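# Unroll a rolled necktie and lay it flat, doubled

## Task

Unroll the rolled-up, folded necktie and flatten it on the table. It must end up doubled over once, stretched to its whole length and flat along its entire run (the bend at the fold may remain as a small low loop), about aligned and about straight, spread to its full width, with no additional folds and no part hanging past the table edge. Dropping the tie into place is allowed.

## Robot and tools

ROBOT. Two arms, left_arm and right_arm, each ending in a five-finger hand: right_arm has a right hand, left_arm its mirror-image left hand. Calibrated bases in the scene frame: left_arm at (+0.017, +0.334, +0.007) m, right_arm at (+0.015, -0.273, +0.022) m, both nearly unrotated.

FRAMES. Scene frame: origin at table-top height midway between the nominal bases, +x out over the table, +z up, left_arm on the +y side. Camera image left/right does not match arm names. Each hand has a hand point 0.05 m in front of the palm and 0.15 m out from the wrist face. Its +z runs along the straightened fingers, +y points out of the palm, +x crosses the palm away from the thumb on the right hand and toward the thumb on the left hand. Straight fingertips sit 0.06-0.07 m past the point along +z and 0.06 m behind it along -y. A rigid bracket on the little-finger side of the wrist can strike things. With the thumb turned in front of the palm, the hand can grasp objects about 0.035-0.065 m thick, or a handle down to 0.025 m.

A ROW (used by execute_actions and move) is one flat list of 28 numbers, each in [-1, 1], always covering both arms: left_arm dx, dy, dz, rx, ry, rz, then left hand thumb_turn, thumb_bend, index, middle, ring, little, force_limit, speed; then the same 14 for right_arm. The six pose numbers are an offset, not a pose: measured from that arm's Hand target as it stood when the action or move began, along that Hand target's own axes. 1.0 equals 0.6 m or 180 degrees; rx, ry, rz form one rotation vector. All rows of one action or one move list count from that same start, not from each other; sending the same offset again moves further. Six zeros re-request the current Hand target. The six finger numbers are absolute targets: -1 open/straight, +1 closed/curled; thumb_turn -1 beside the palm, +1 across in front of it. force_limit maps -1..+1 to roughly 0..10 N at the fingertip (0..15 N for the two thumb motors). speed runs from almost zero at -1 to full at +0.48 and above (full travel 0.49 s); use -0.94 or lower for a gentle grip. There is no 'no change' value: to keep a hand as it is, resend the eight numbers last executed for it; if none were sent yet this scene, send its hand_measured, hand_force_limit and hand_speed.

TOOLS.
execute_actions(actions, cameras): actions is a list of actions; each action is a list of 1-15 rows, one per 1/30 s step, the last row held if fewer than 15. cameras is a list of names, ["all"], [] or null; an empty actions list returns pictures by default.
move(target, speed, blend, blocking, cameras): target is one row or a list of up to 15 rows, all offsets from the starting Hand targets; paths are straight and end together, within 10 s total. speed is m/s, 0.002 to 4.3, default 0.25 (turning limited to double that in rad/s), one value or one per target. blend is in m, rounding corners of a list; 0 stops at each target. blocking=false returns after about 0.5 s while the move continues. Moves do not avoid obstacles or the other arm; route around an arm's own base rather than near it.
wait(seconds 0-10, cameras): lets time pass holding last commands.
stop(cameras): brakes a running move.
zoom_image(camera, region [x0, y0, x1, y1] in pixels, at most 504 by 504): enlarges part of the newest picture.
show_instructions(): shows the reference pages.
finished_scene(scene): ends the current scene, given its number; irreversible.
Cameras: cam_high, cam_low, cam_roll_left, cam_roll_right, cam_left_wrist, cam_right_wrist, all 672x504.

RESULTS. end_effector_position (m) and end_effector_quat_wxyz in the scene frame; Hand target, the commanded pose from which the next offset counts; joint positions, velocities and torques (torques include gravity; numbers 3 and 4 wrap at ±28 N m); hand_measured, hand_stopped_by (moving, target, force, stalled, fault) and hand_load_n (positive when pushed open), in motor order. A move adds a 'move:' line: done, off_target, moving, held or fault, plus limits such as paced (pose clipped) or held (steps withheld). MOTOR HOT appears at 85 °C; at 100 °C the arm goes limp for 30-60 s or more.

BEHAVIOUR. The arm tracks loosely: at rest it may sit 1-3 cm (up to 5 cm) off target, usually low, without any contact; an even tiny rotation can shift the point a lot. Commanded orientation is clipped to 40 degrees from the measured one each step. If the point rests short, send the missing distance as a new offset. A blocked arm keeps pressing until commanded back past its hand point. A locked finger holds at least 15 N; to squeeze harder raise force_limit and send a more closed target than hand_measured; to loosen send a more open one.

AVOID. Dropping the tie or releasing it while it moves, letting it or any part rest off the table, fast hits or hard presses on the table, arms touching or one hand closing on the other's fingers, overloading fingers, and holding arms stretched out (heating). Loose objects may occasionally be nudged by outside pushes.

Each tool is called after "Emit:" in YAML: its name, and indented under it one key for each argument.

Reference images:

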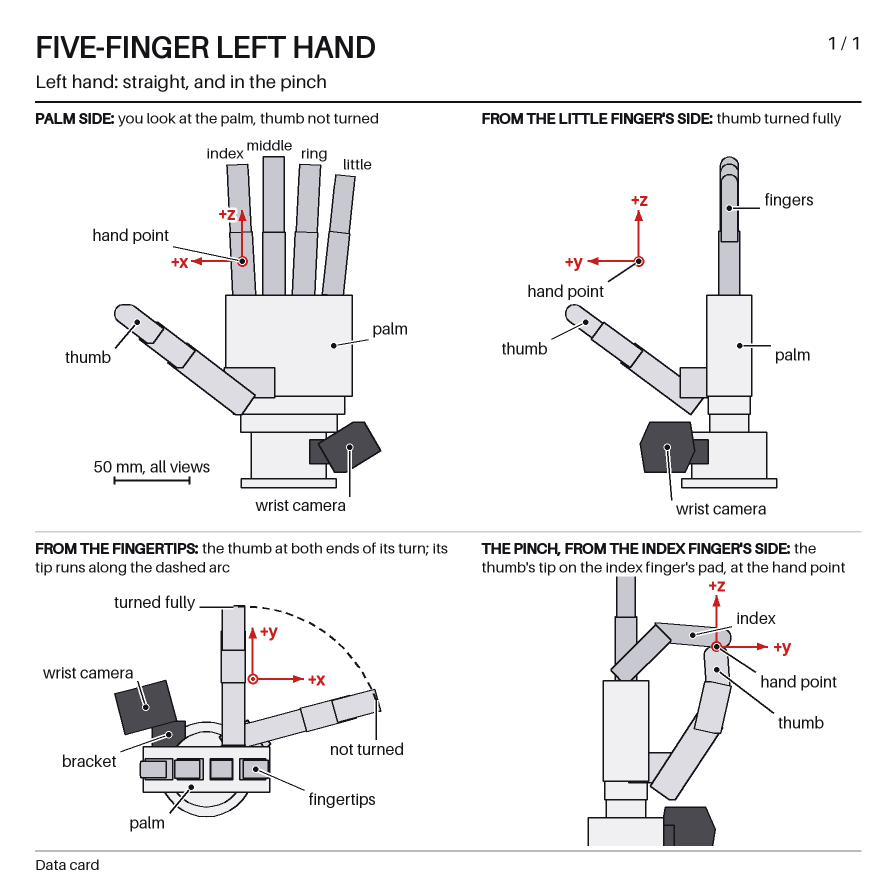

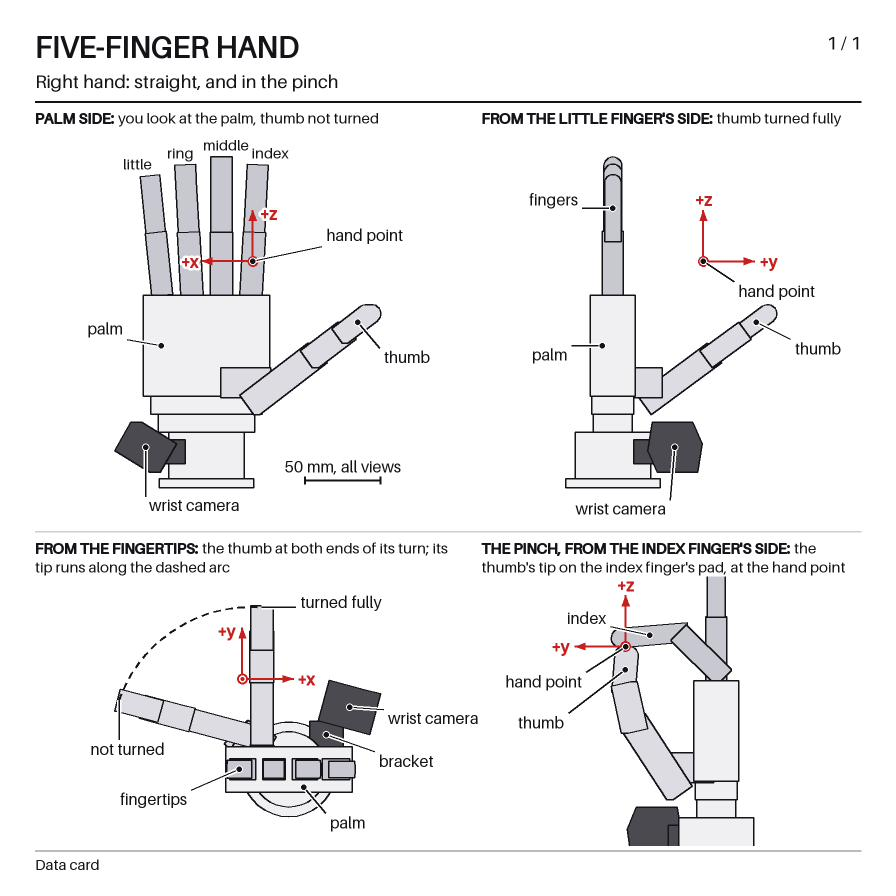

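## Session

Emit:
execute_actions:
  actions: []

Scene clock: 0.00 s.
left_arm: end_effector_position=(+0.5890, -0.0641, +0.3168) hand_measured=(-1.000, -1.000, -1.000, -1.000, -1.000, -1.000) hand_load_n=(+0.0, +0.0, +0.0, +0.0, +0.0, +0.0) hand_stopped_by=(target, target, target, target, target, target) hand_force_limit=0.00 hand_speed=-0.80 end_effector_quat_wxyz=(-0.086, -0.443, +0.830, -0.327) | right_arm: end_effector_position=(+0.8774, -0.2313, +0.2394) hand_measured=(-1.000, -1.000, -1.000, -1.000, -1.000, -1.000) hand_load_n=(+0.0, +0.0, +0.0, +0.0, +0.0, +0.0) hand_stopped_by=(target, target, target, target, target, target) hand_force_limit=0.00 hand_speed=-0.80 end_effector_quat_wxyz=(+0.277, +0.057, +0.918, +0.279)
Joint positions: left_arm=[-0.435 2.111 2.431 -1.421 0.525 0.031] | right_arm=[-0.108 2.268 2.236 -0.935 -0.576 1.751]
Joint velocities: within noise
Joint torques (N m): no reading
Motor temperatures (°C): left_arm=[28 36 27 24 28 27] | right_arm=[24 33 21 25 25 26]
Heat: left arm: hottest shoulder 36 °C; right arm: hottest shoulder 33 °C.
Hand target: left_arm +0.5928, -0.0658, +0.3207; -0.081, -0.441, +0.830, -0.332 | right_arm +0.8817, -0.2319, +0.2427; +0.283, +0.055, +0.916, +0.278

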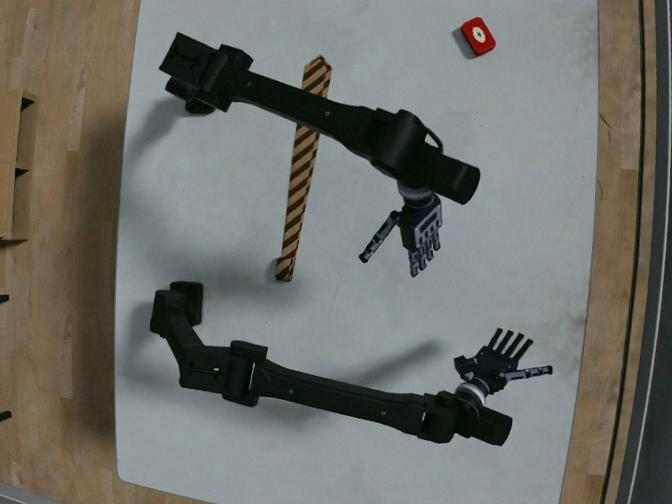

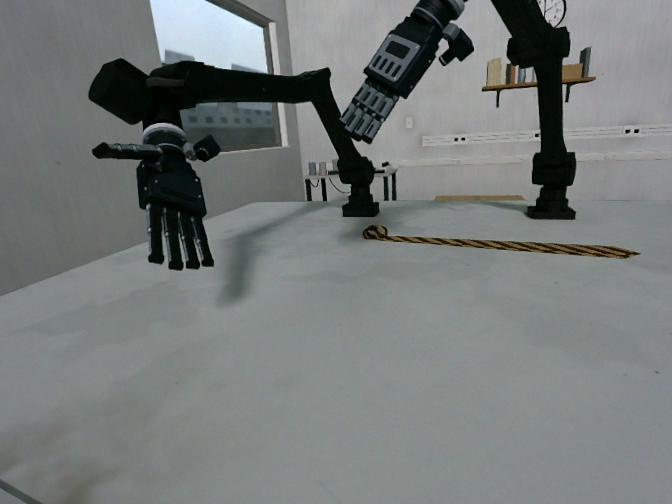

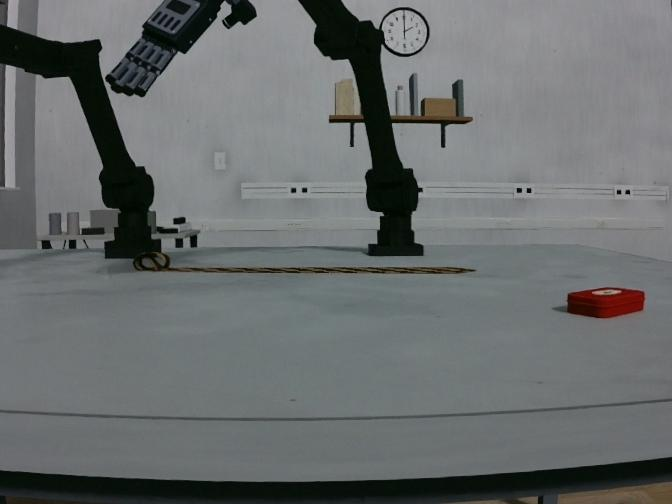

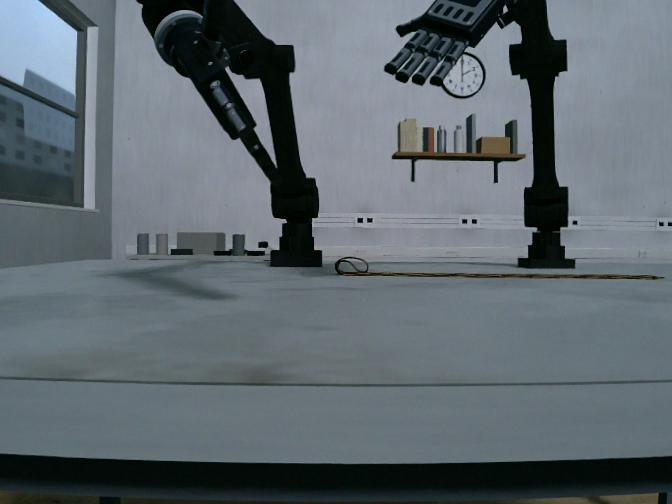

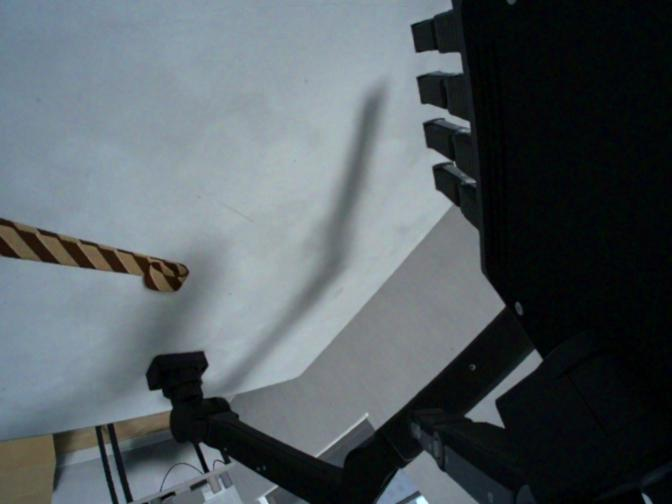

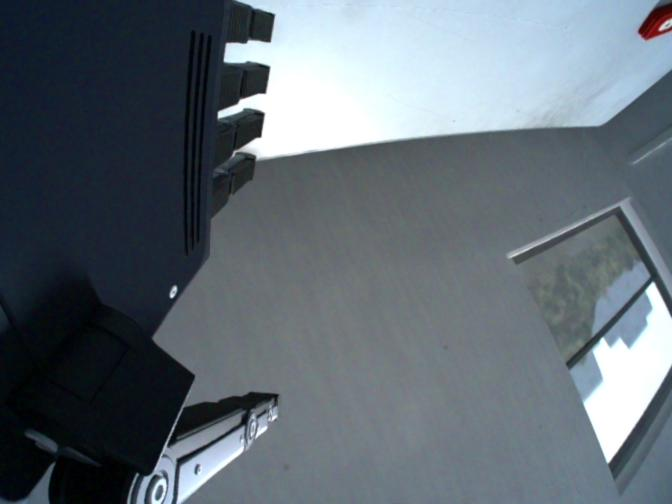

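Emit:
zoom_image:
  camera: "cam_high"
  region: [255, 200, 335, 300]

Emit:
zoom_image:
  camera: "cam_low"
  region: [340, 210, 440, 260]

Emit:
zoom_image:
  camera: "cam_roll_right"
  region: [310, 245, 390, 285]

Emit:
zoom_image:
  camera: "cam_left_wrist"
  region: [100, 230, 220, 310]

Emit:
zoom_image:
  camera: "cam_roll_left"
  region: [120, 240, 200, 280]

Scaled by 5.040 from the camera's 672x504 image, which has a finer 960x720 frame.

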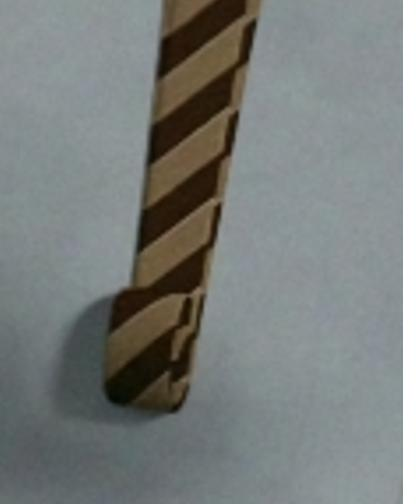

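Scaled by 5.040 from the camera's 672x504 image, which has a finer 960x720 frame.

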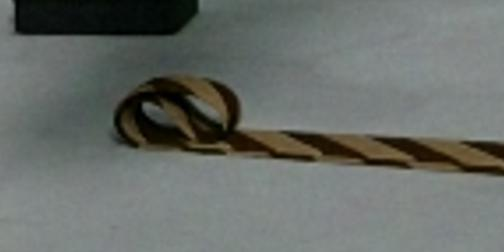

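Scaled by 6.300 from the camera's 672x504 image, which has a finer 960x720 frame.

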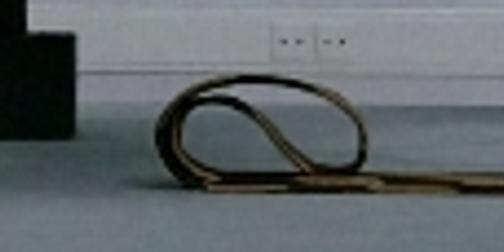

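Scaled by 4.200 from the camera's 672x504 image, which has a finer 960x720 frame.

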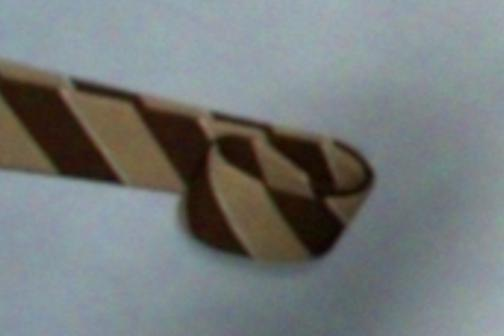

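Scaled by 6.300 from the camera's 672x504 image, which has a finer 960x720 frame.

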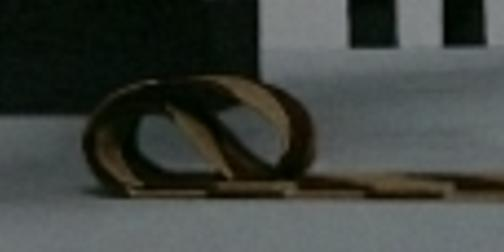

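Emit:
move:
  target: [-0.244,0.204,-0.329,0.047,-0.053,-0.085,-1,-1,-1,-1,-1,-1,0,-0.8,0.315,-0.017,-0.377,-0.003,0.2915,-0.505,-1,-1,-1,-1,-1,-1,0,-0.8]
  cameras: ["cam_high","cam_roll_right"]

Scene clock: 64.17 s.
left_arm: end_effector_position=(+0.5609, +0.1993, +0.3502) hand_measured=(-1.000, -1.000, -1.000, -1.000, -1.000, -1.000) hand_load_n=(+0.0, +0.0, +0.0, +0.0, +0.0, +0.0) hand_stopped_by=(target, target, target, target, target, target) hand_force_limit=0.00 hand_speed=-0.80 end_effector_quat_wxyz=(-0.022, -0.578, +0.740, -0.344) | right_arm: end_effector_position=(+0.6038, -0.3008, +0.2988) hand_measured=(-1.000, -1.000, -1.000, -1.000, -1.000, -1.000) hand_load_n=(+0.0, -0.5, +0.0, +0.0, +0.0, +0.0) hand_stopped_by=(target, target, target, target, target, target) hand_force_limit=0.00 hand_speed=-0.80 end_effector_quat_wxyz=(-0.057, +0.698, -0.712, +0.056)
Joint positions: left_arm=[-0.024 1.673 1.867 -1.308 0.555 0.093] | right_arm=[-0.077 1.997 2.272 -1.686 -0.014 -0.074]
Joint torques (N m): left_arm=[0.85 -16.56 7.02 0.43 0.47 0.2] | right_arm=[1.49 -17.26 6.86 0.23 0.17 -0.14]
Motor temperatures (°C): left_arm=[27 40 32 24 27 26] | right_arm=[24 39 27 25 24 24]
Heat: left arm: hottest shoulder 40 °C; right arm: hottest shoulder 39 °C.
Hand target: left_arm +0.5531, +0.2043, +0.3505; -0.023, -0.578, +0.741, -0.341 | right_arm +0.6005, -0.2999, +0.2995; -0.001, +0.708, -0.707, +0.000
Off the commanded pose: left_arm 0.009 m, 0 deg | right_arm 0.004 m, 9 deg.
joint sent to its limit (right arm) — joint 4 (wrist pitch), lower limit. The joint targets are off in orientation, not in position.
move: off_target (right_arm)
Images, in order (width x height): cam_high 672x504, cam_roll_right 672x504.

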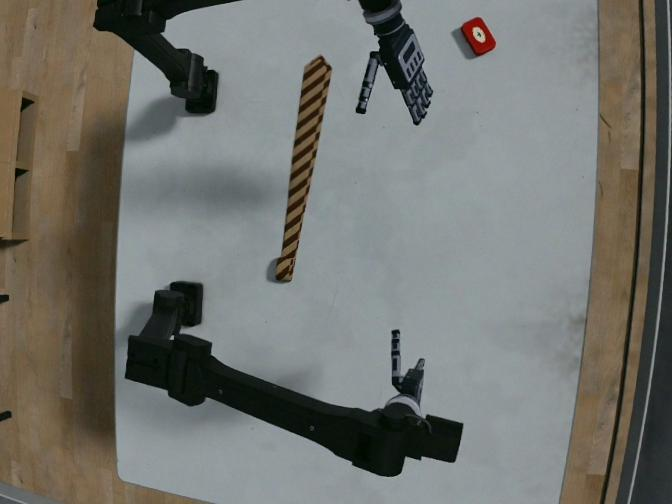

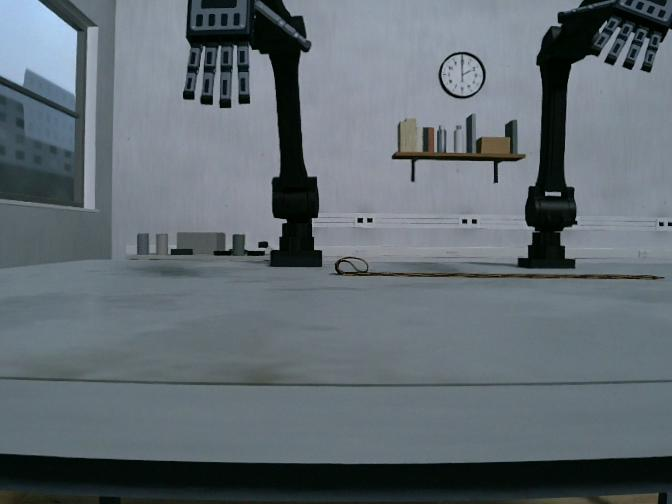

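Emit:
move:
  target: [0.412,0.452,0.165,-0.2416,-0.0042,0.4343,-1,-1,-1,-1,-1,-1,0,-0.8,0.817,0.667,0,0,0,0.361,-1,-1,-1,-1,-1,-1,0,-0.8]
  cameras: ["cam_high","cam_roll_right","cam_low","cam_left_wrist"]

Scene clock: 83.03 s.
left_arm: end_effector_position=(+0.2686, -0.0287, +0.2561) hand_measured=(-1.000, -1.000, -1.000, -1.000, -1.000, -1.000) hand_load_n=(+0.0, +0.0, +0.0, +0.0, +0.0, -0.5) hand_stopped_by=(target, target, target, target, target, target) hand_force_limit=0.00 hand_speed=-0.80 end_effector_quat_wxyz=(+0.006, +0.045, +0.999, -0.009) | right_arm: end_effector_position=(+0.1962, -0.7841, +0.2925) hand_measured=(-1.000, -1.000, -1.000, -1.000, -1.000, -1.000) hand_load_n=(+0.0, +0.0, +0.0, +0.0, +0.0, +0.0) hand_stopped_by=(target, target, target, target, target, target) hand_force_limit=0.00 hand_speed=-0.80 end_effector_quat_wxyz=(+0.007, -0.216, +0.976, -0.042)
Joint positions: left_arm=[-0.997 1.651 1.694 -1.592 0.001 0.668] | right_arm=[-1.254 1.899 2.099 -1.685 -0.008 -0.137]
Joint torques (N m): left_arm=[0.21 -12.75 8.25 -0.4 -0.11 0.2] | right_arm=[1.55 -14.56 10.24 0.03 0.1 -0.02]
Heat: left arm: hottest shoulder 39 °C; right arm: hottest shoulder 39 °C.
Hand target: left_arm +0.2704, -0.0292, +0.2506; +0.000, +0.051, +0.999, +0.000 | right_arm +0.2009, -0.7906, +0.2985; +0.001, -0.217, +0.976, +0.000
Off the commanded pose: left_arm 0.006 m, 1 deg | right_arm 0.010 m, 5 deg.
joint sent to its limit (right arm) — joint 4 (wrist pitch), lower limit. The joint targets are off in orientation, not in position.
move: off_target (right_arm)
camera_calibration:
cam_left_wrist: T_world_to_cam=[[-0.377936, -0.925828, -0.00265393, 0.0807328], [-0.800473, 0.325321, 0.503398, 0.0944883], [-0.465197, 0.192377, -0.864051, 0.466177], [0, 0, 0, 1]] pos_world=[0.323011, -0.0456759, 0.355449]
Images, in order (width x height): cam_high 672x504, cam_low 672x504, cam_roll_right 672x504, cam_left_wrist 672x504.

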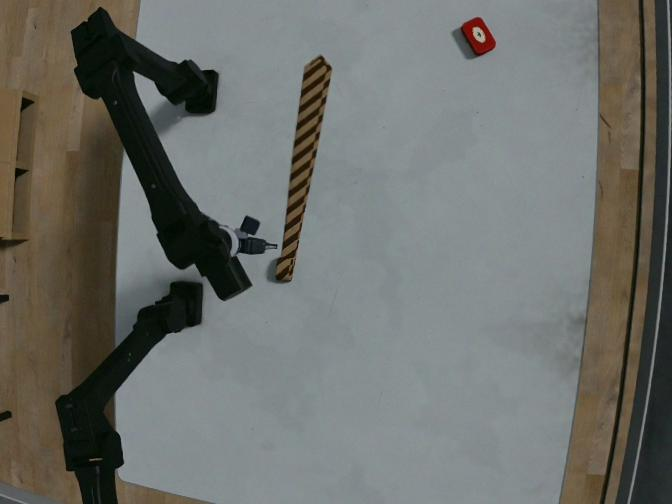

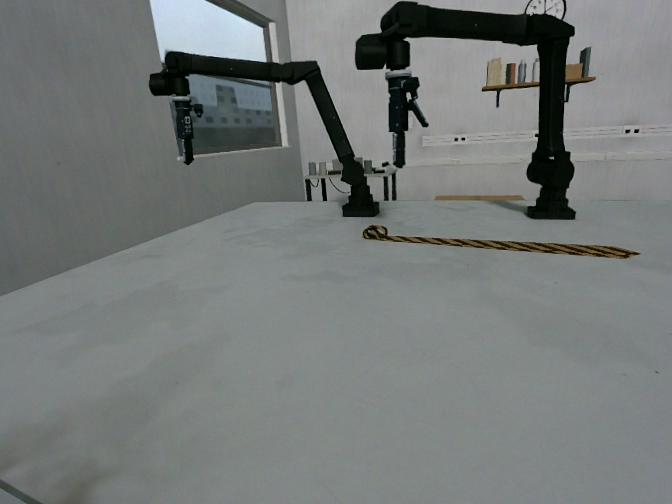

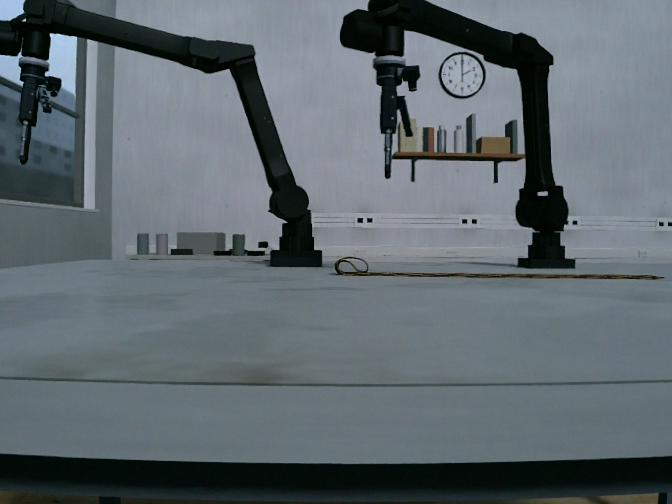

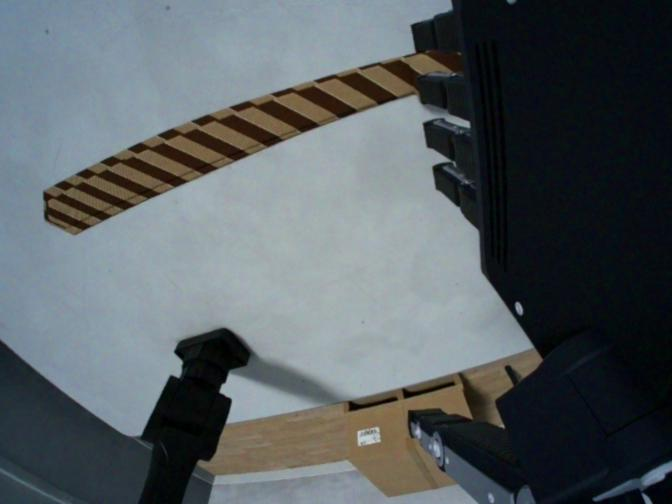

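Emit:
move:
  target: [0,0,0.27,0,0,0,-1,-1,-1,-1,-1,-1,0,-0.8,0,0,0,0,0,0,-1,-1,-1,-1,-1,-1,0,-0.8]
  cameras: ["cam_high","cam_roll_right","cam_low","cam_roll_left"]
  speed: 0.15

Emit:
zoom_image:
  camera: "cam_roll_right"
  region: [310, 205, 430, 295]

Emit:
zoom_image:
  camera: "cam_high"
  region: [225, 200, 325, 300]

Scene clock: 91.30 s.
left_arm: end_effector_position=(+0.2706, -0.0317, +0.1005) hand_measured=(-1.000, -1.000, -1.000, -1.000, -1.000, -1.000) hand_load_n=(+0.0, +0.0, +0.0, +0.0, +0.0, +0.0) hand_stopped_by=(target, target, target, target, target, target) hand_force_limit=0.00 hand_speed=-0.80 end_effector_quat_wxyz=(+0.005, +0.045, +0.999, -0.008) | right_arm: end_effector_position=(+0.1962, -0.7841, +0.2925) hand_measured=(-1.000, -1.000, -1.000, -1.000, -1.000, -1.000) hand_load_n=(+0.0, -0.5, +0.0, +0.0, +0.0, +0.0) hand_stopped_by=(target, target, target, target, target, target) hand_force_limit=0.00 hand_speed=-0.80 end_effector_quat_wxyz=(+0.007, -0.216, +0.976, -0.042)
Joint positions: left_arm=[-0.997 1.725 1.374 -1.201 0.001 0.668] | right_arm=[-1.254 1.899 2.099 -1.685 -0.008 -0.137]
Joint torques (N m): left_arm=[0.21 -13.27 6.52 0.42 -0.11 0.21] | right_arm=[1.61 -14.74 10.24 0.05 0.09 -0.01]
Heat: left arm: hottest shoulder 39 °C; right arm: hottest shoulder 38 °C.
Hand target: left_arm +0.2704, -0.0290, +0.0887; +0.000, +0.051, +0.999, +0.000 | right_arm +0.2009, -0.7906, +0.2985; +0.001, -0.217, +0.976, +0.000
Off the commanded pose: left_arm 0.012 m, 1 deg | right_arm 0.010 m, 5 deg.
joint sent to its limit (right arm) — joint 4 (wrist pitch), lower limit. The joint targets are off in orientation, not in position.
move: off_target (left_arm, right_arm)
Images, in order (width x height): cam_high 672x504, cam_low 672x504, cam_roll_left 672x504, cam_roll_right 672x504.

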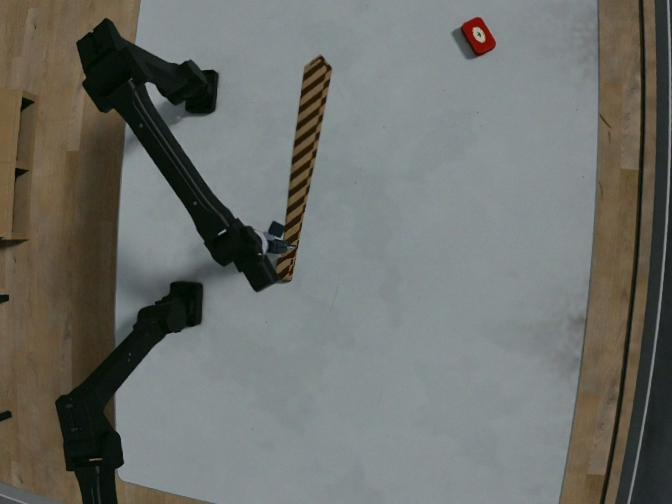

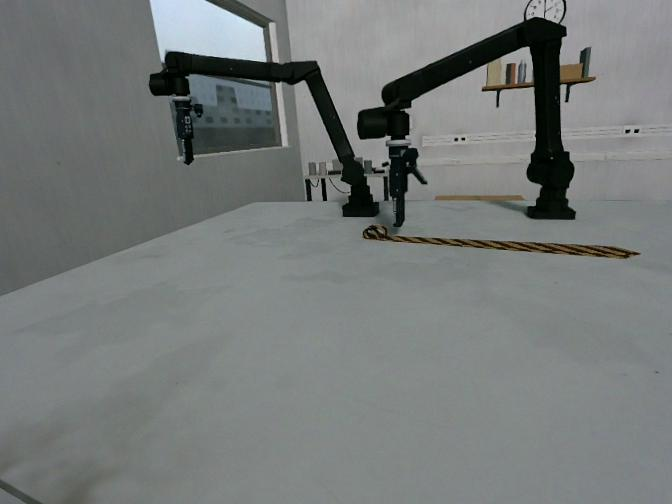

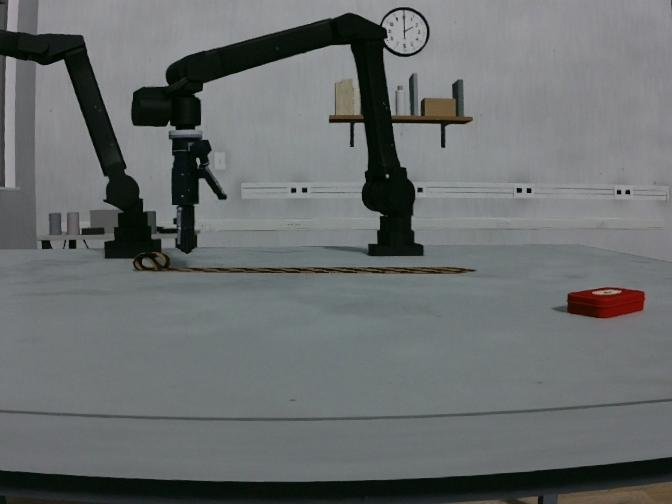

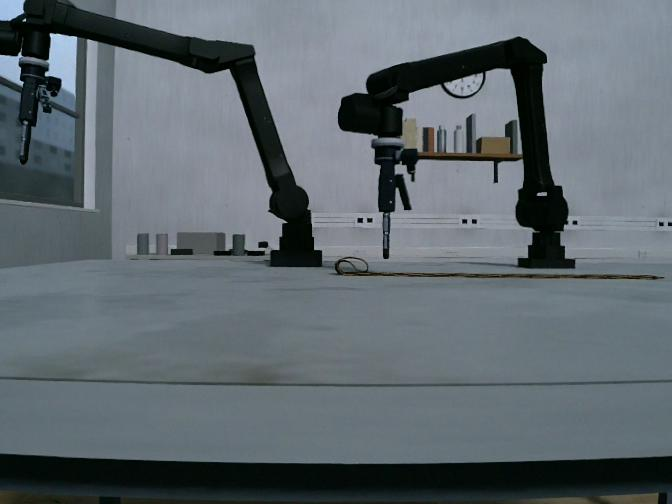

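Scaled by 4.200 from the camera's 672x504 image, which has a finer 960x720 frame.

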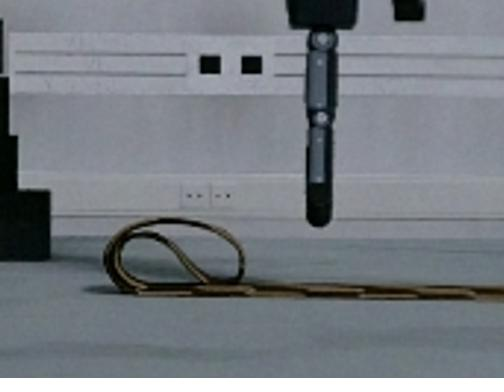

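Scaled by 5.040 from the camera's 672x504 image, which has a finer 960x720 frame.

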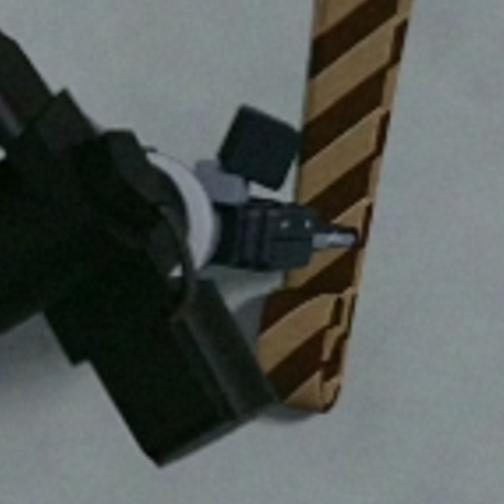

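Emit:
move:
  target:
    - [0,0,0.025,0,0,0,-1,-1,-1,-1,-1,-1,0,-0.8,0,0,0,0,0,0,-1,-1,-1,-1,-1,-1,0,-0.8]
    - [0,-0.2,0.025,0,0,0,-1,-1,-1,-1,-1,-1,0,-0.8,0,0,0,0,0,0,-1,-1,-1,-1,-1,-1,0,-0.8]
  cameras: ["cam_high","cam_roll_right","cam_low"]
  speed: 0.1

Emit:
zoom_image:
  camera: "cam_roll_right"
  region: [270, 205, 390, 295]

Emit:
zoom_image:
  camera: "cam_low"
  region: [320, 190, 440, 280]

Scene clock: 100.43 s.
left_arm: end_effector_position=(+0.2569, -0.1306, +0.0743) hand_measured=(-1.000, -1.000, -1.000, -1.000, -1.000, -1.000) hand_load_n=(+0.0, +0.0, -0.5, +0.0, +0.0, +0.0) hand_stopped_by=(target, target, target, target, target, target) hand_force_limit=0.00 hand_speed=-0.80 end_effector_quat_wxyz=(-0.002, +0.052, +0.999, +0.005) | right_arm: end_effector_position=(+0.1962, -0.7841, +0.2925) hand_measured=(-1.000, -1.000, -1.000, -1.000, -1.000, -1.000) hand_load_n=(+0.0, +0.0, +0.0, +0.0, +0.0, +0.0) hand_stopped_by=(target, target, target, target, target, target) hand_force_limit=0.00 hand_speed=-0.80 end_effector_quat_wxyz=(+0.007, -0.216, +0.976, -0.042)
Joint positions: left_arm=[-1.111 1.964 1.646 -1.263 -0.002 0.569] | right_arm=[-1.254 1.899 2.099 -1.685 -0.008 -0.137]
Joint torques (N m): left_arm=[-0.67 -15.5 11.28 -0.53 0.02 -0.03] | right_arm=[1.55 -14.68 10.25 0.03 0.09 -0.02]
Heat: left arm: hottest shoulder 38 °C; right arm: hottest shoulder 38 °C.
Hand target: left_arm +0.2581, -0.1485, +0.0735; +0.000, +0.051, +0.999, +0.000 | right_arm +0.2009, -0.7906, +0.2985; +0.001, -0.217, +0.976, +0.000
Off the commanded pose: left_arm 0.018 m, 1 deg | right_arm 0.010 m, 5 deg.
joint sent to its limit (right arm) — joint 4 (wrist pitch), lower limit. The joint targets are off in orientation, not in position.
move: off_target (left_arm, right_arm)
Images, in order (width x height): cam_high 672x504, cam_low 672x504, cam_roll_right 672x504.

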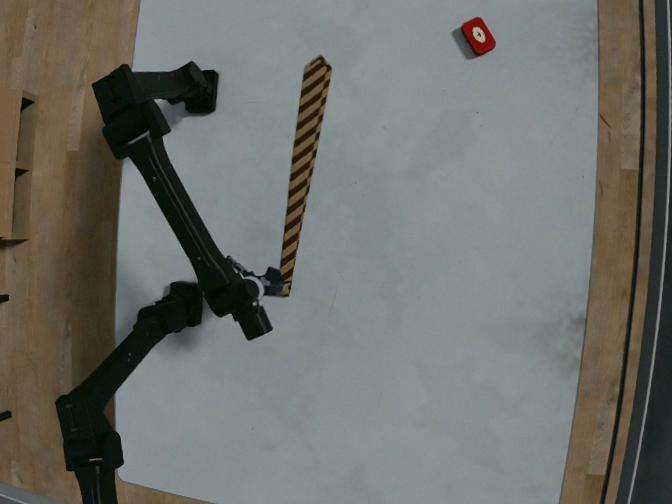

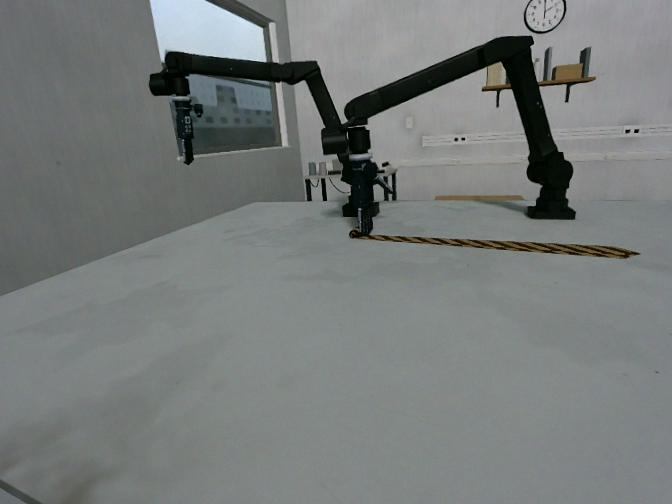

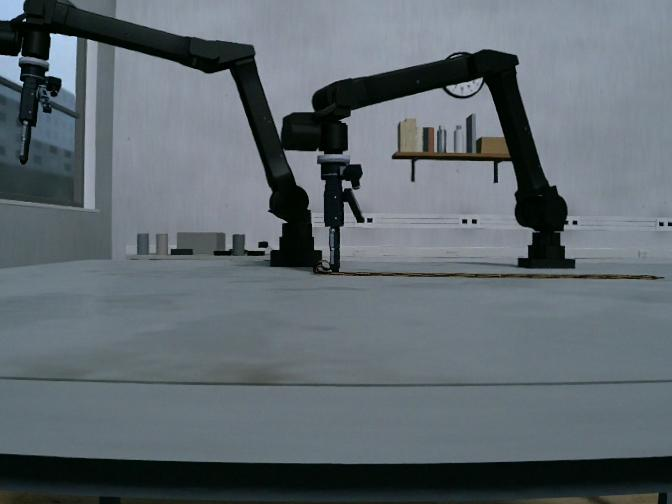

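Scaled by 4.200 from the camera's 672x504 image, which has a finer 960x720 frame.

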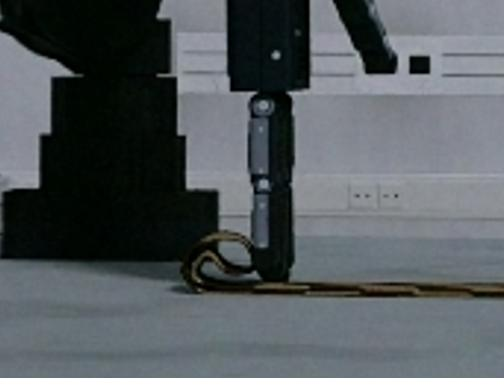

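Scaled by 4.200 from the camera's 672x504 image, which has a finer 960x720 frame.

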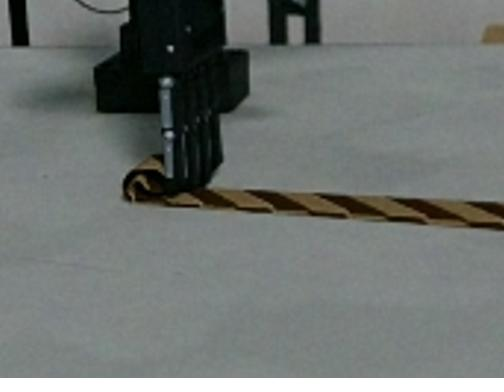

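Emit:
move:
  target: [0,-0.27,-0.012,0,0,0,-1,-1,-1,-1,-1,-1,0,-0.8,0,0,0,0,0,0,-1,-1,-1,-1,-1,-1,0,-0.8]
  cameras: ["cam_high","cam_roll_right","cam_low"]
  speed: 0.1

Emit:
zoom_image:
  camera: "cam_roll_right"
  region: [200, 205, 320, 295]

Emit:
zoom_image:
  camera: "cam_low"
  region: [280, 190, 400, 280]

Scene clock: 105.87 s.
left_arm: end_effector_position=(+0.2456, -0.2977, +0.0855) hand_measured=(-1.000, -1.000, -1.000, -1.000, -1.000, -1.000) hand_load_n=(+0.0, +0.0, +0.0, +0.0, +0.0, -0.5) hand_stopped_by=(target, target, target, target, target, target) hand_force_limit=0.00 hand_speed=-0.80 end_effector_quat_wxyz=(-0.001, +0.052, +0.999, +0.004) | right_arm: end_effector_position=(+0.1962, -0.7841, +0.2925) hand_measured=(-1.000, -1.000, -1.000, -1.000, -1.000, -1.000) hand_load_n=(+0.0, +0.0, +0.0, +0.0, +0.0, +0.0) hand_stopped_by=(target, target, target, target, target, target) hand_force_limit=0.00 hand_speed=-0.80 end_effector_quat_wxyz=(+0.007, -0.216, +0.976, -0.042)
Joint positions: left_arm=[-1.226 2.474 2.564 -1.67 -0.002 0.454] | right_arm=[-1.254 1.899 2.099 -1.685 -0.008 -0.137]
Joint torques (N m): left_arm=[-0.56 -21.42 11.96 -0.51 0.03 -0.04] | right_arm=[1.49 -14.8 10.22 0.01 0.09 -0.02]
Heat: left arm: hottest shoulder 38 °C; right arm: hottest shoulder 38 °C.
Hand target: left_arm +0.2415, -0.3096, +0.0805; +0.000, +0.051, +0.999, +0.001 | right_arm +0.2009, -0.7906, +0.2985; +0.001, -0.217, +0.976, +0.000
Off the commanded pose: left_arm 0.014 m, 0 deg | right_arm 0.010 m, 5 deg.
joint sent to its limit (left arm) — joint 4 (wrist pitch), lower limit. The joint targets still meet the commanded pose.
joint sent to its limit (right arm) — joint 4 (wrist pitch), lower limit. The joint targets are off in orientation, not in position.
move: off_target (left_arm, right_arm)
Images, in order (width x height): cam_high 672x504, cam_low 672x504, cam_roll_right 672x504.

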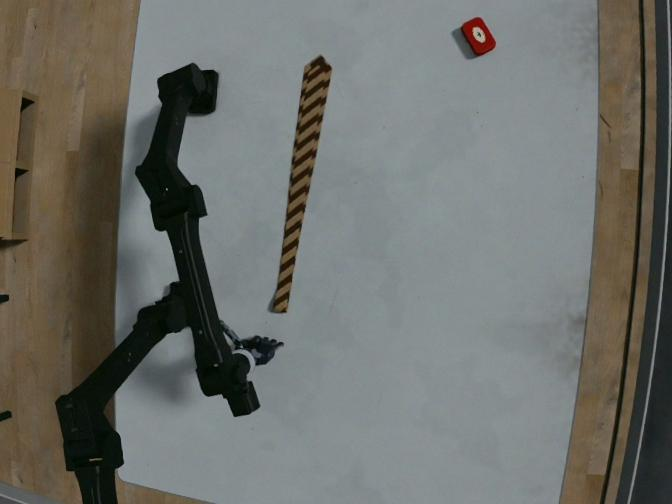

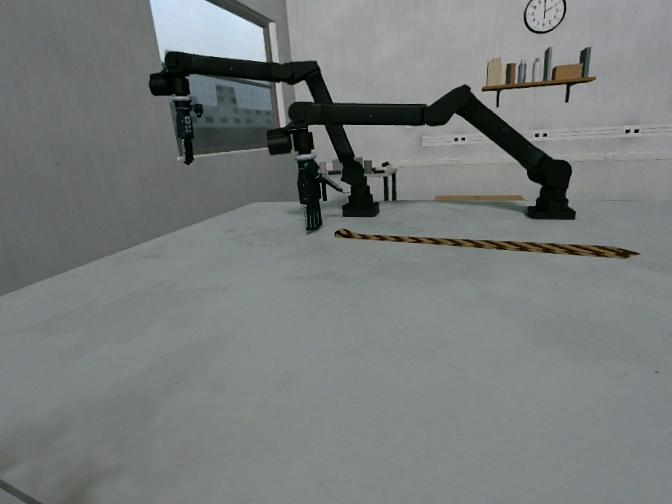

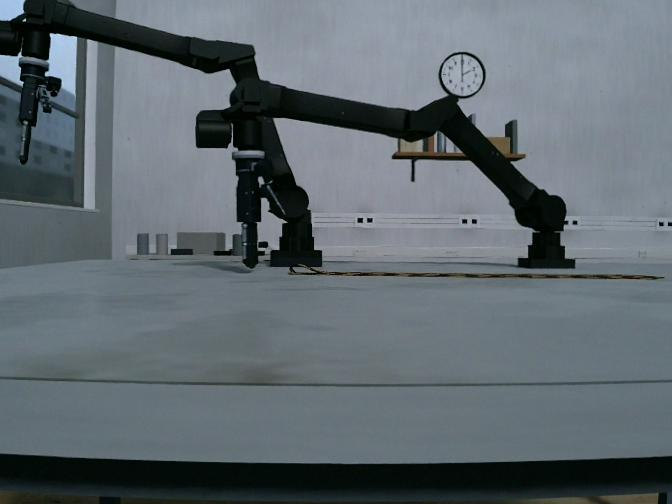

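Scaled by 4.200 from the camera's 672x504 image, which has a finer 960x720 frame.

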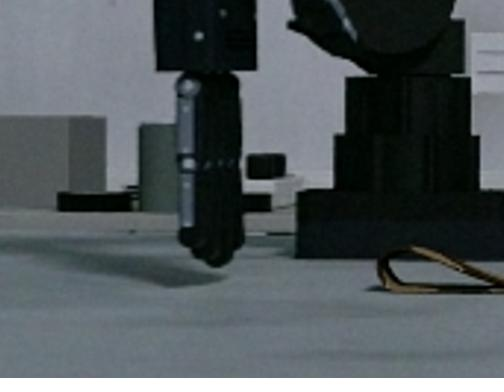

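Scaled by 4.200 from the camera's 672x504 image, which has a finer 960x720 frame.

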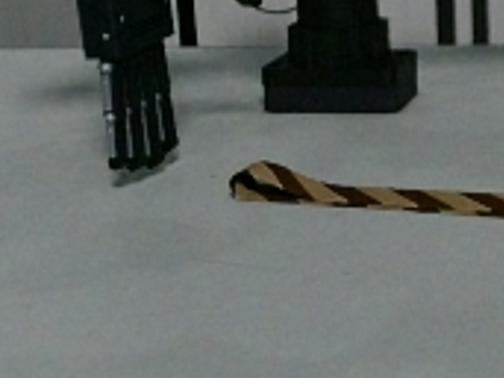

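Emit:
zoom_image:
  camera: "cam_roll_right"
  region: [280, 250, 350, 290]

Emit:
zoom_image:
  camera: "cam_high"
  region: [255, 260, 315, 320]

Emit:
zoom_image:
  camera: "cam_low"
  region: [320, 215, 400, 255]

Emit:
zoom_image:
  camera: "cam_roll_right"
  region: [270, 250, 670, 300]

Scaled by 7.200 from the camera's 672x504 image, which has a finer 960x720 frame.

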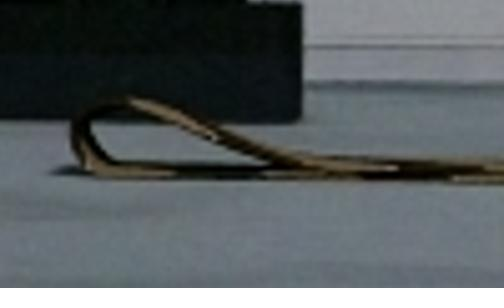

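Scaled by 8.400 from the camera's 672x504 image, which has a finer 960x720 frame.

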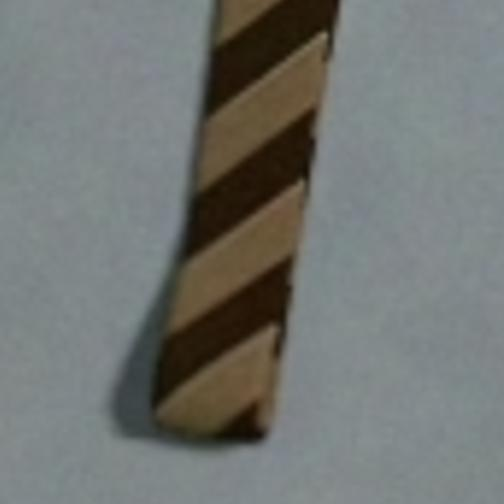

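Scaled by 6.300 from the camera's 672x504 image, which has a finer 960x720 frame.

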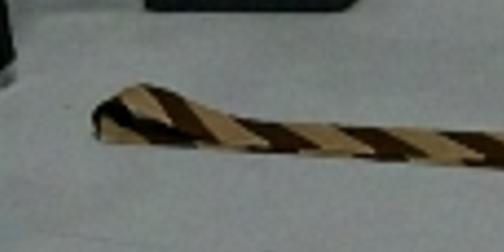

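Scaled by 1.260 from the camera's 672x504 image, which has a finer 960x720 frame.

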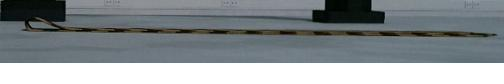

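Emit:
move:
  target:
    - [0,0,-0.1,0,0,0,-1,-1,-1,-1,-1,-1,0,-0.8,0,0,0,0,0,0,-1,-1,-1,-1,-1,-1,0,-0.8]
    - [0,0.2,-0.1,0,0,0,-1,-1,-1,-1,-1,-1,0,-0.8,0,0,0,0,0,0,-1,-1,-1,-1,-1,-1,0,-0.8]
    - [0,0.2,0.0175,0,0,0,-1,-1,-1,-1,-1,-1,0,-0.8,0,0,0,0,0,0,-1,-1,-1,-1,-1,-1,0,-0.8]
  cameras: ["cam_high","cam_roll_right","cam_low"]
  speed: [0.2,0.2,0.08]
  blend: [0.02,0.02,0]

Emit:
zoom_image:
  camera: "cam_roll_right"
  region: [250, 205, 370, 295]

Scene clock: 123.27 s.
left_arm: end_effector_position=(+0.2541, -0.1937, +0.0871) hand_measured=(-1.000, -1.000, -1.000, -1.000, -1.000, -1.000) hand_load_n=(+0.0, +0.0, +0.0, +0.0, +0.0, +0.0) hand_stopped_by=(target, target, target, target, target, target) hand_force_limit=0.00 hand_speed=-0.80 end_effector_quat_wxyz=(+0.006, +0.045, +0.999, -0.010) | right_arm: end_effector_position=(+0.1962, -0.7841, +0.2925) hand_measured=(-1.000, -1.000, -1.000, -1.000, -1.000, -1.000) hand_load_n=(+0.0, +0.0, +0.0, +0.0, +0.0, +0.0) hand_stopped_by=(target, target, target, target, target, target) hand_force_limit=0.00 hand_speed=-0.80 end_effector_quat_wxyz=(+0.007, -0.216, +0.976, -0.042)
Joint positions: left_arm=[-1.157 2.079 1.873 -1.34 -0.002 0.509] | right_arm=[-1.254 1.899 2.099 -1.685 -0.008 -0.137]
Joint torques (N m): left_arm=[0.32 -18.43 6.61 0.42 0.02 0.21] | right_arm=[1.55 -14.68 10.22 0.03 0.09 -0.02]
Heat: left arm: hottest shoulder 39 °C; right arm: hottest shoulder 38 °C.
Hand target: left_arm +0.2539, -0.1901, +0.0701; +0.000, +0.051, +0.999, +0.001 | right_arm +0.2009, -0.7906, +0.2985; +0.001, -0.217, +0.976, +0.000
Off the commanded pose: left_arm 0.017 m, 2 deg | right_arm 0.010 m, 5 deg.
joint sent to its limit (right arm) — joint 4 (wrist pitch), lower limit. The joint targets are off in orientation, not in position.
move: off_target (left_arm, right_arm)
Images, in order (width x height): cam_high 672x504, cam_low 672x504, cam_roll_right 672x504.

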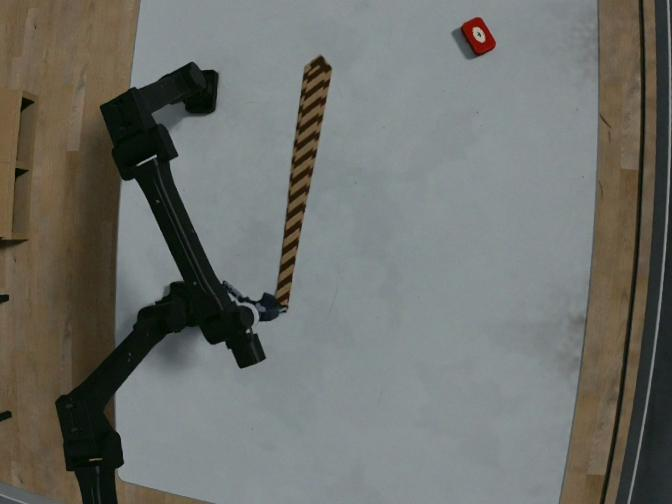

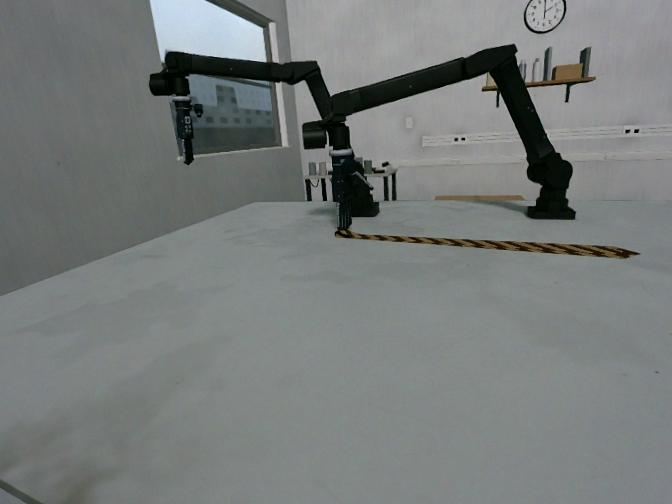

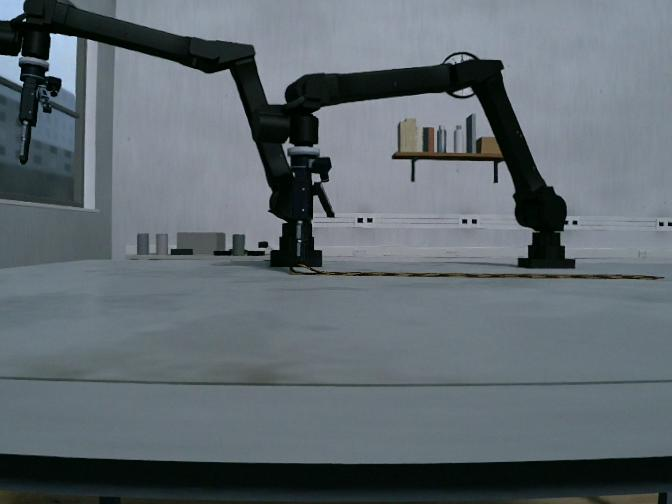

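Scaled by 4.200 from the camera's 672x504 image, which has a finer 960x720 frame.

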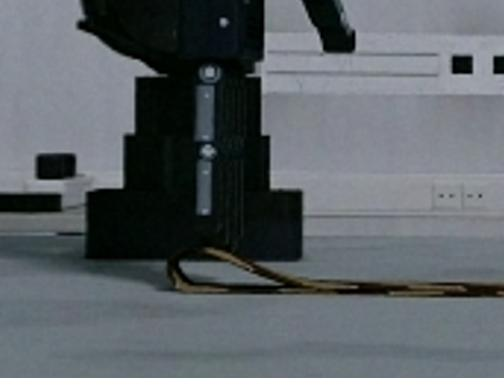

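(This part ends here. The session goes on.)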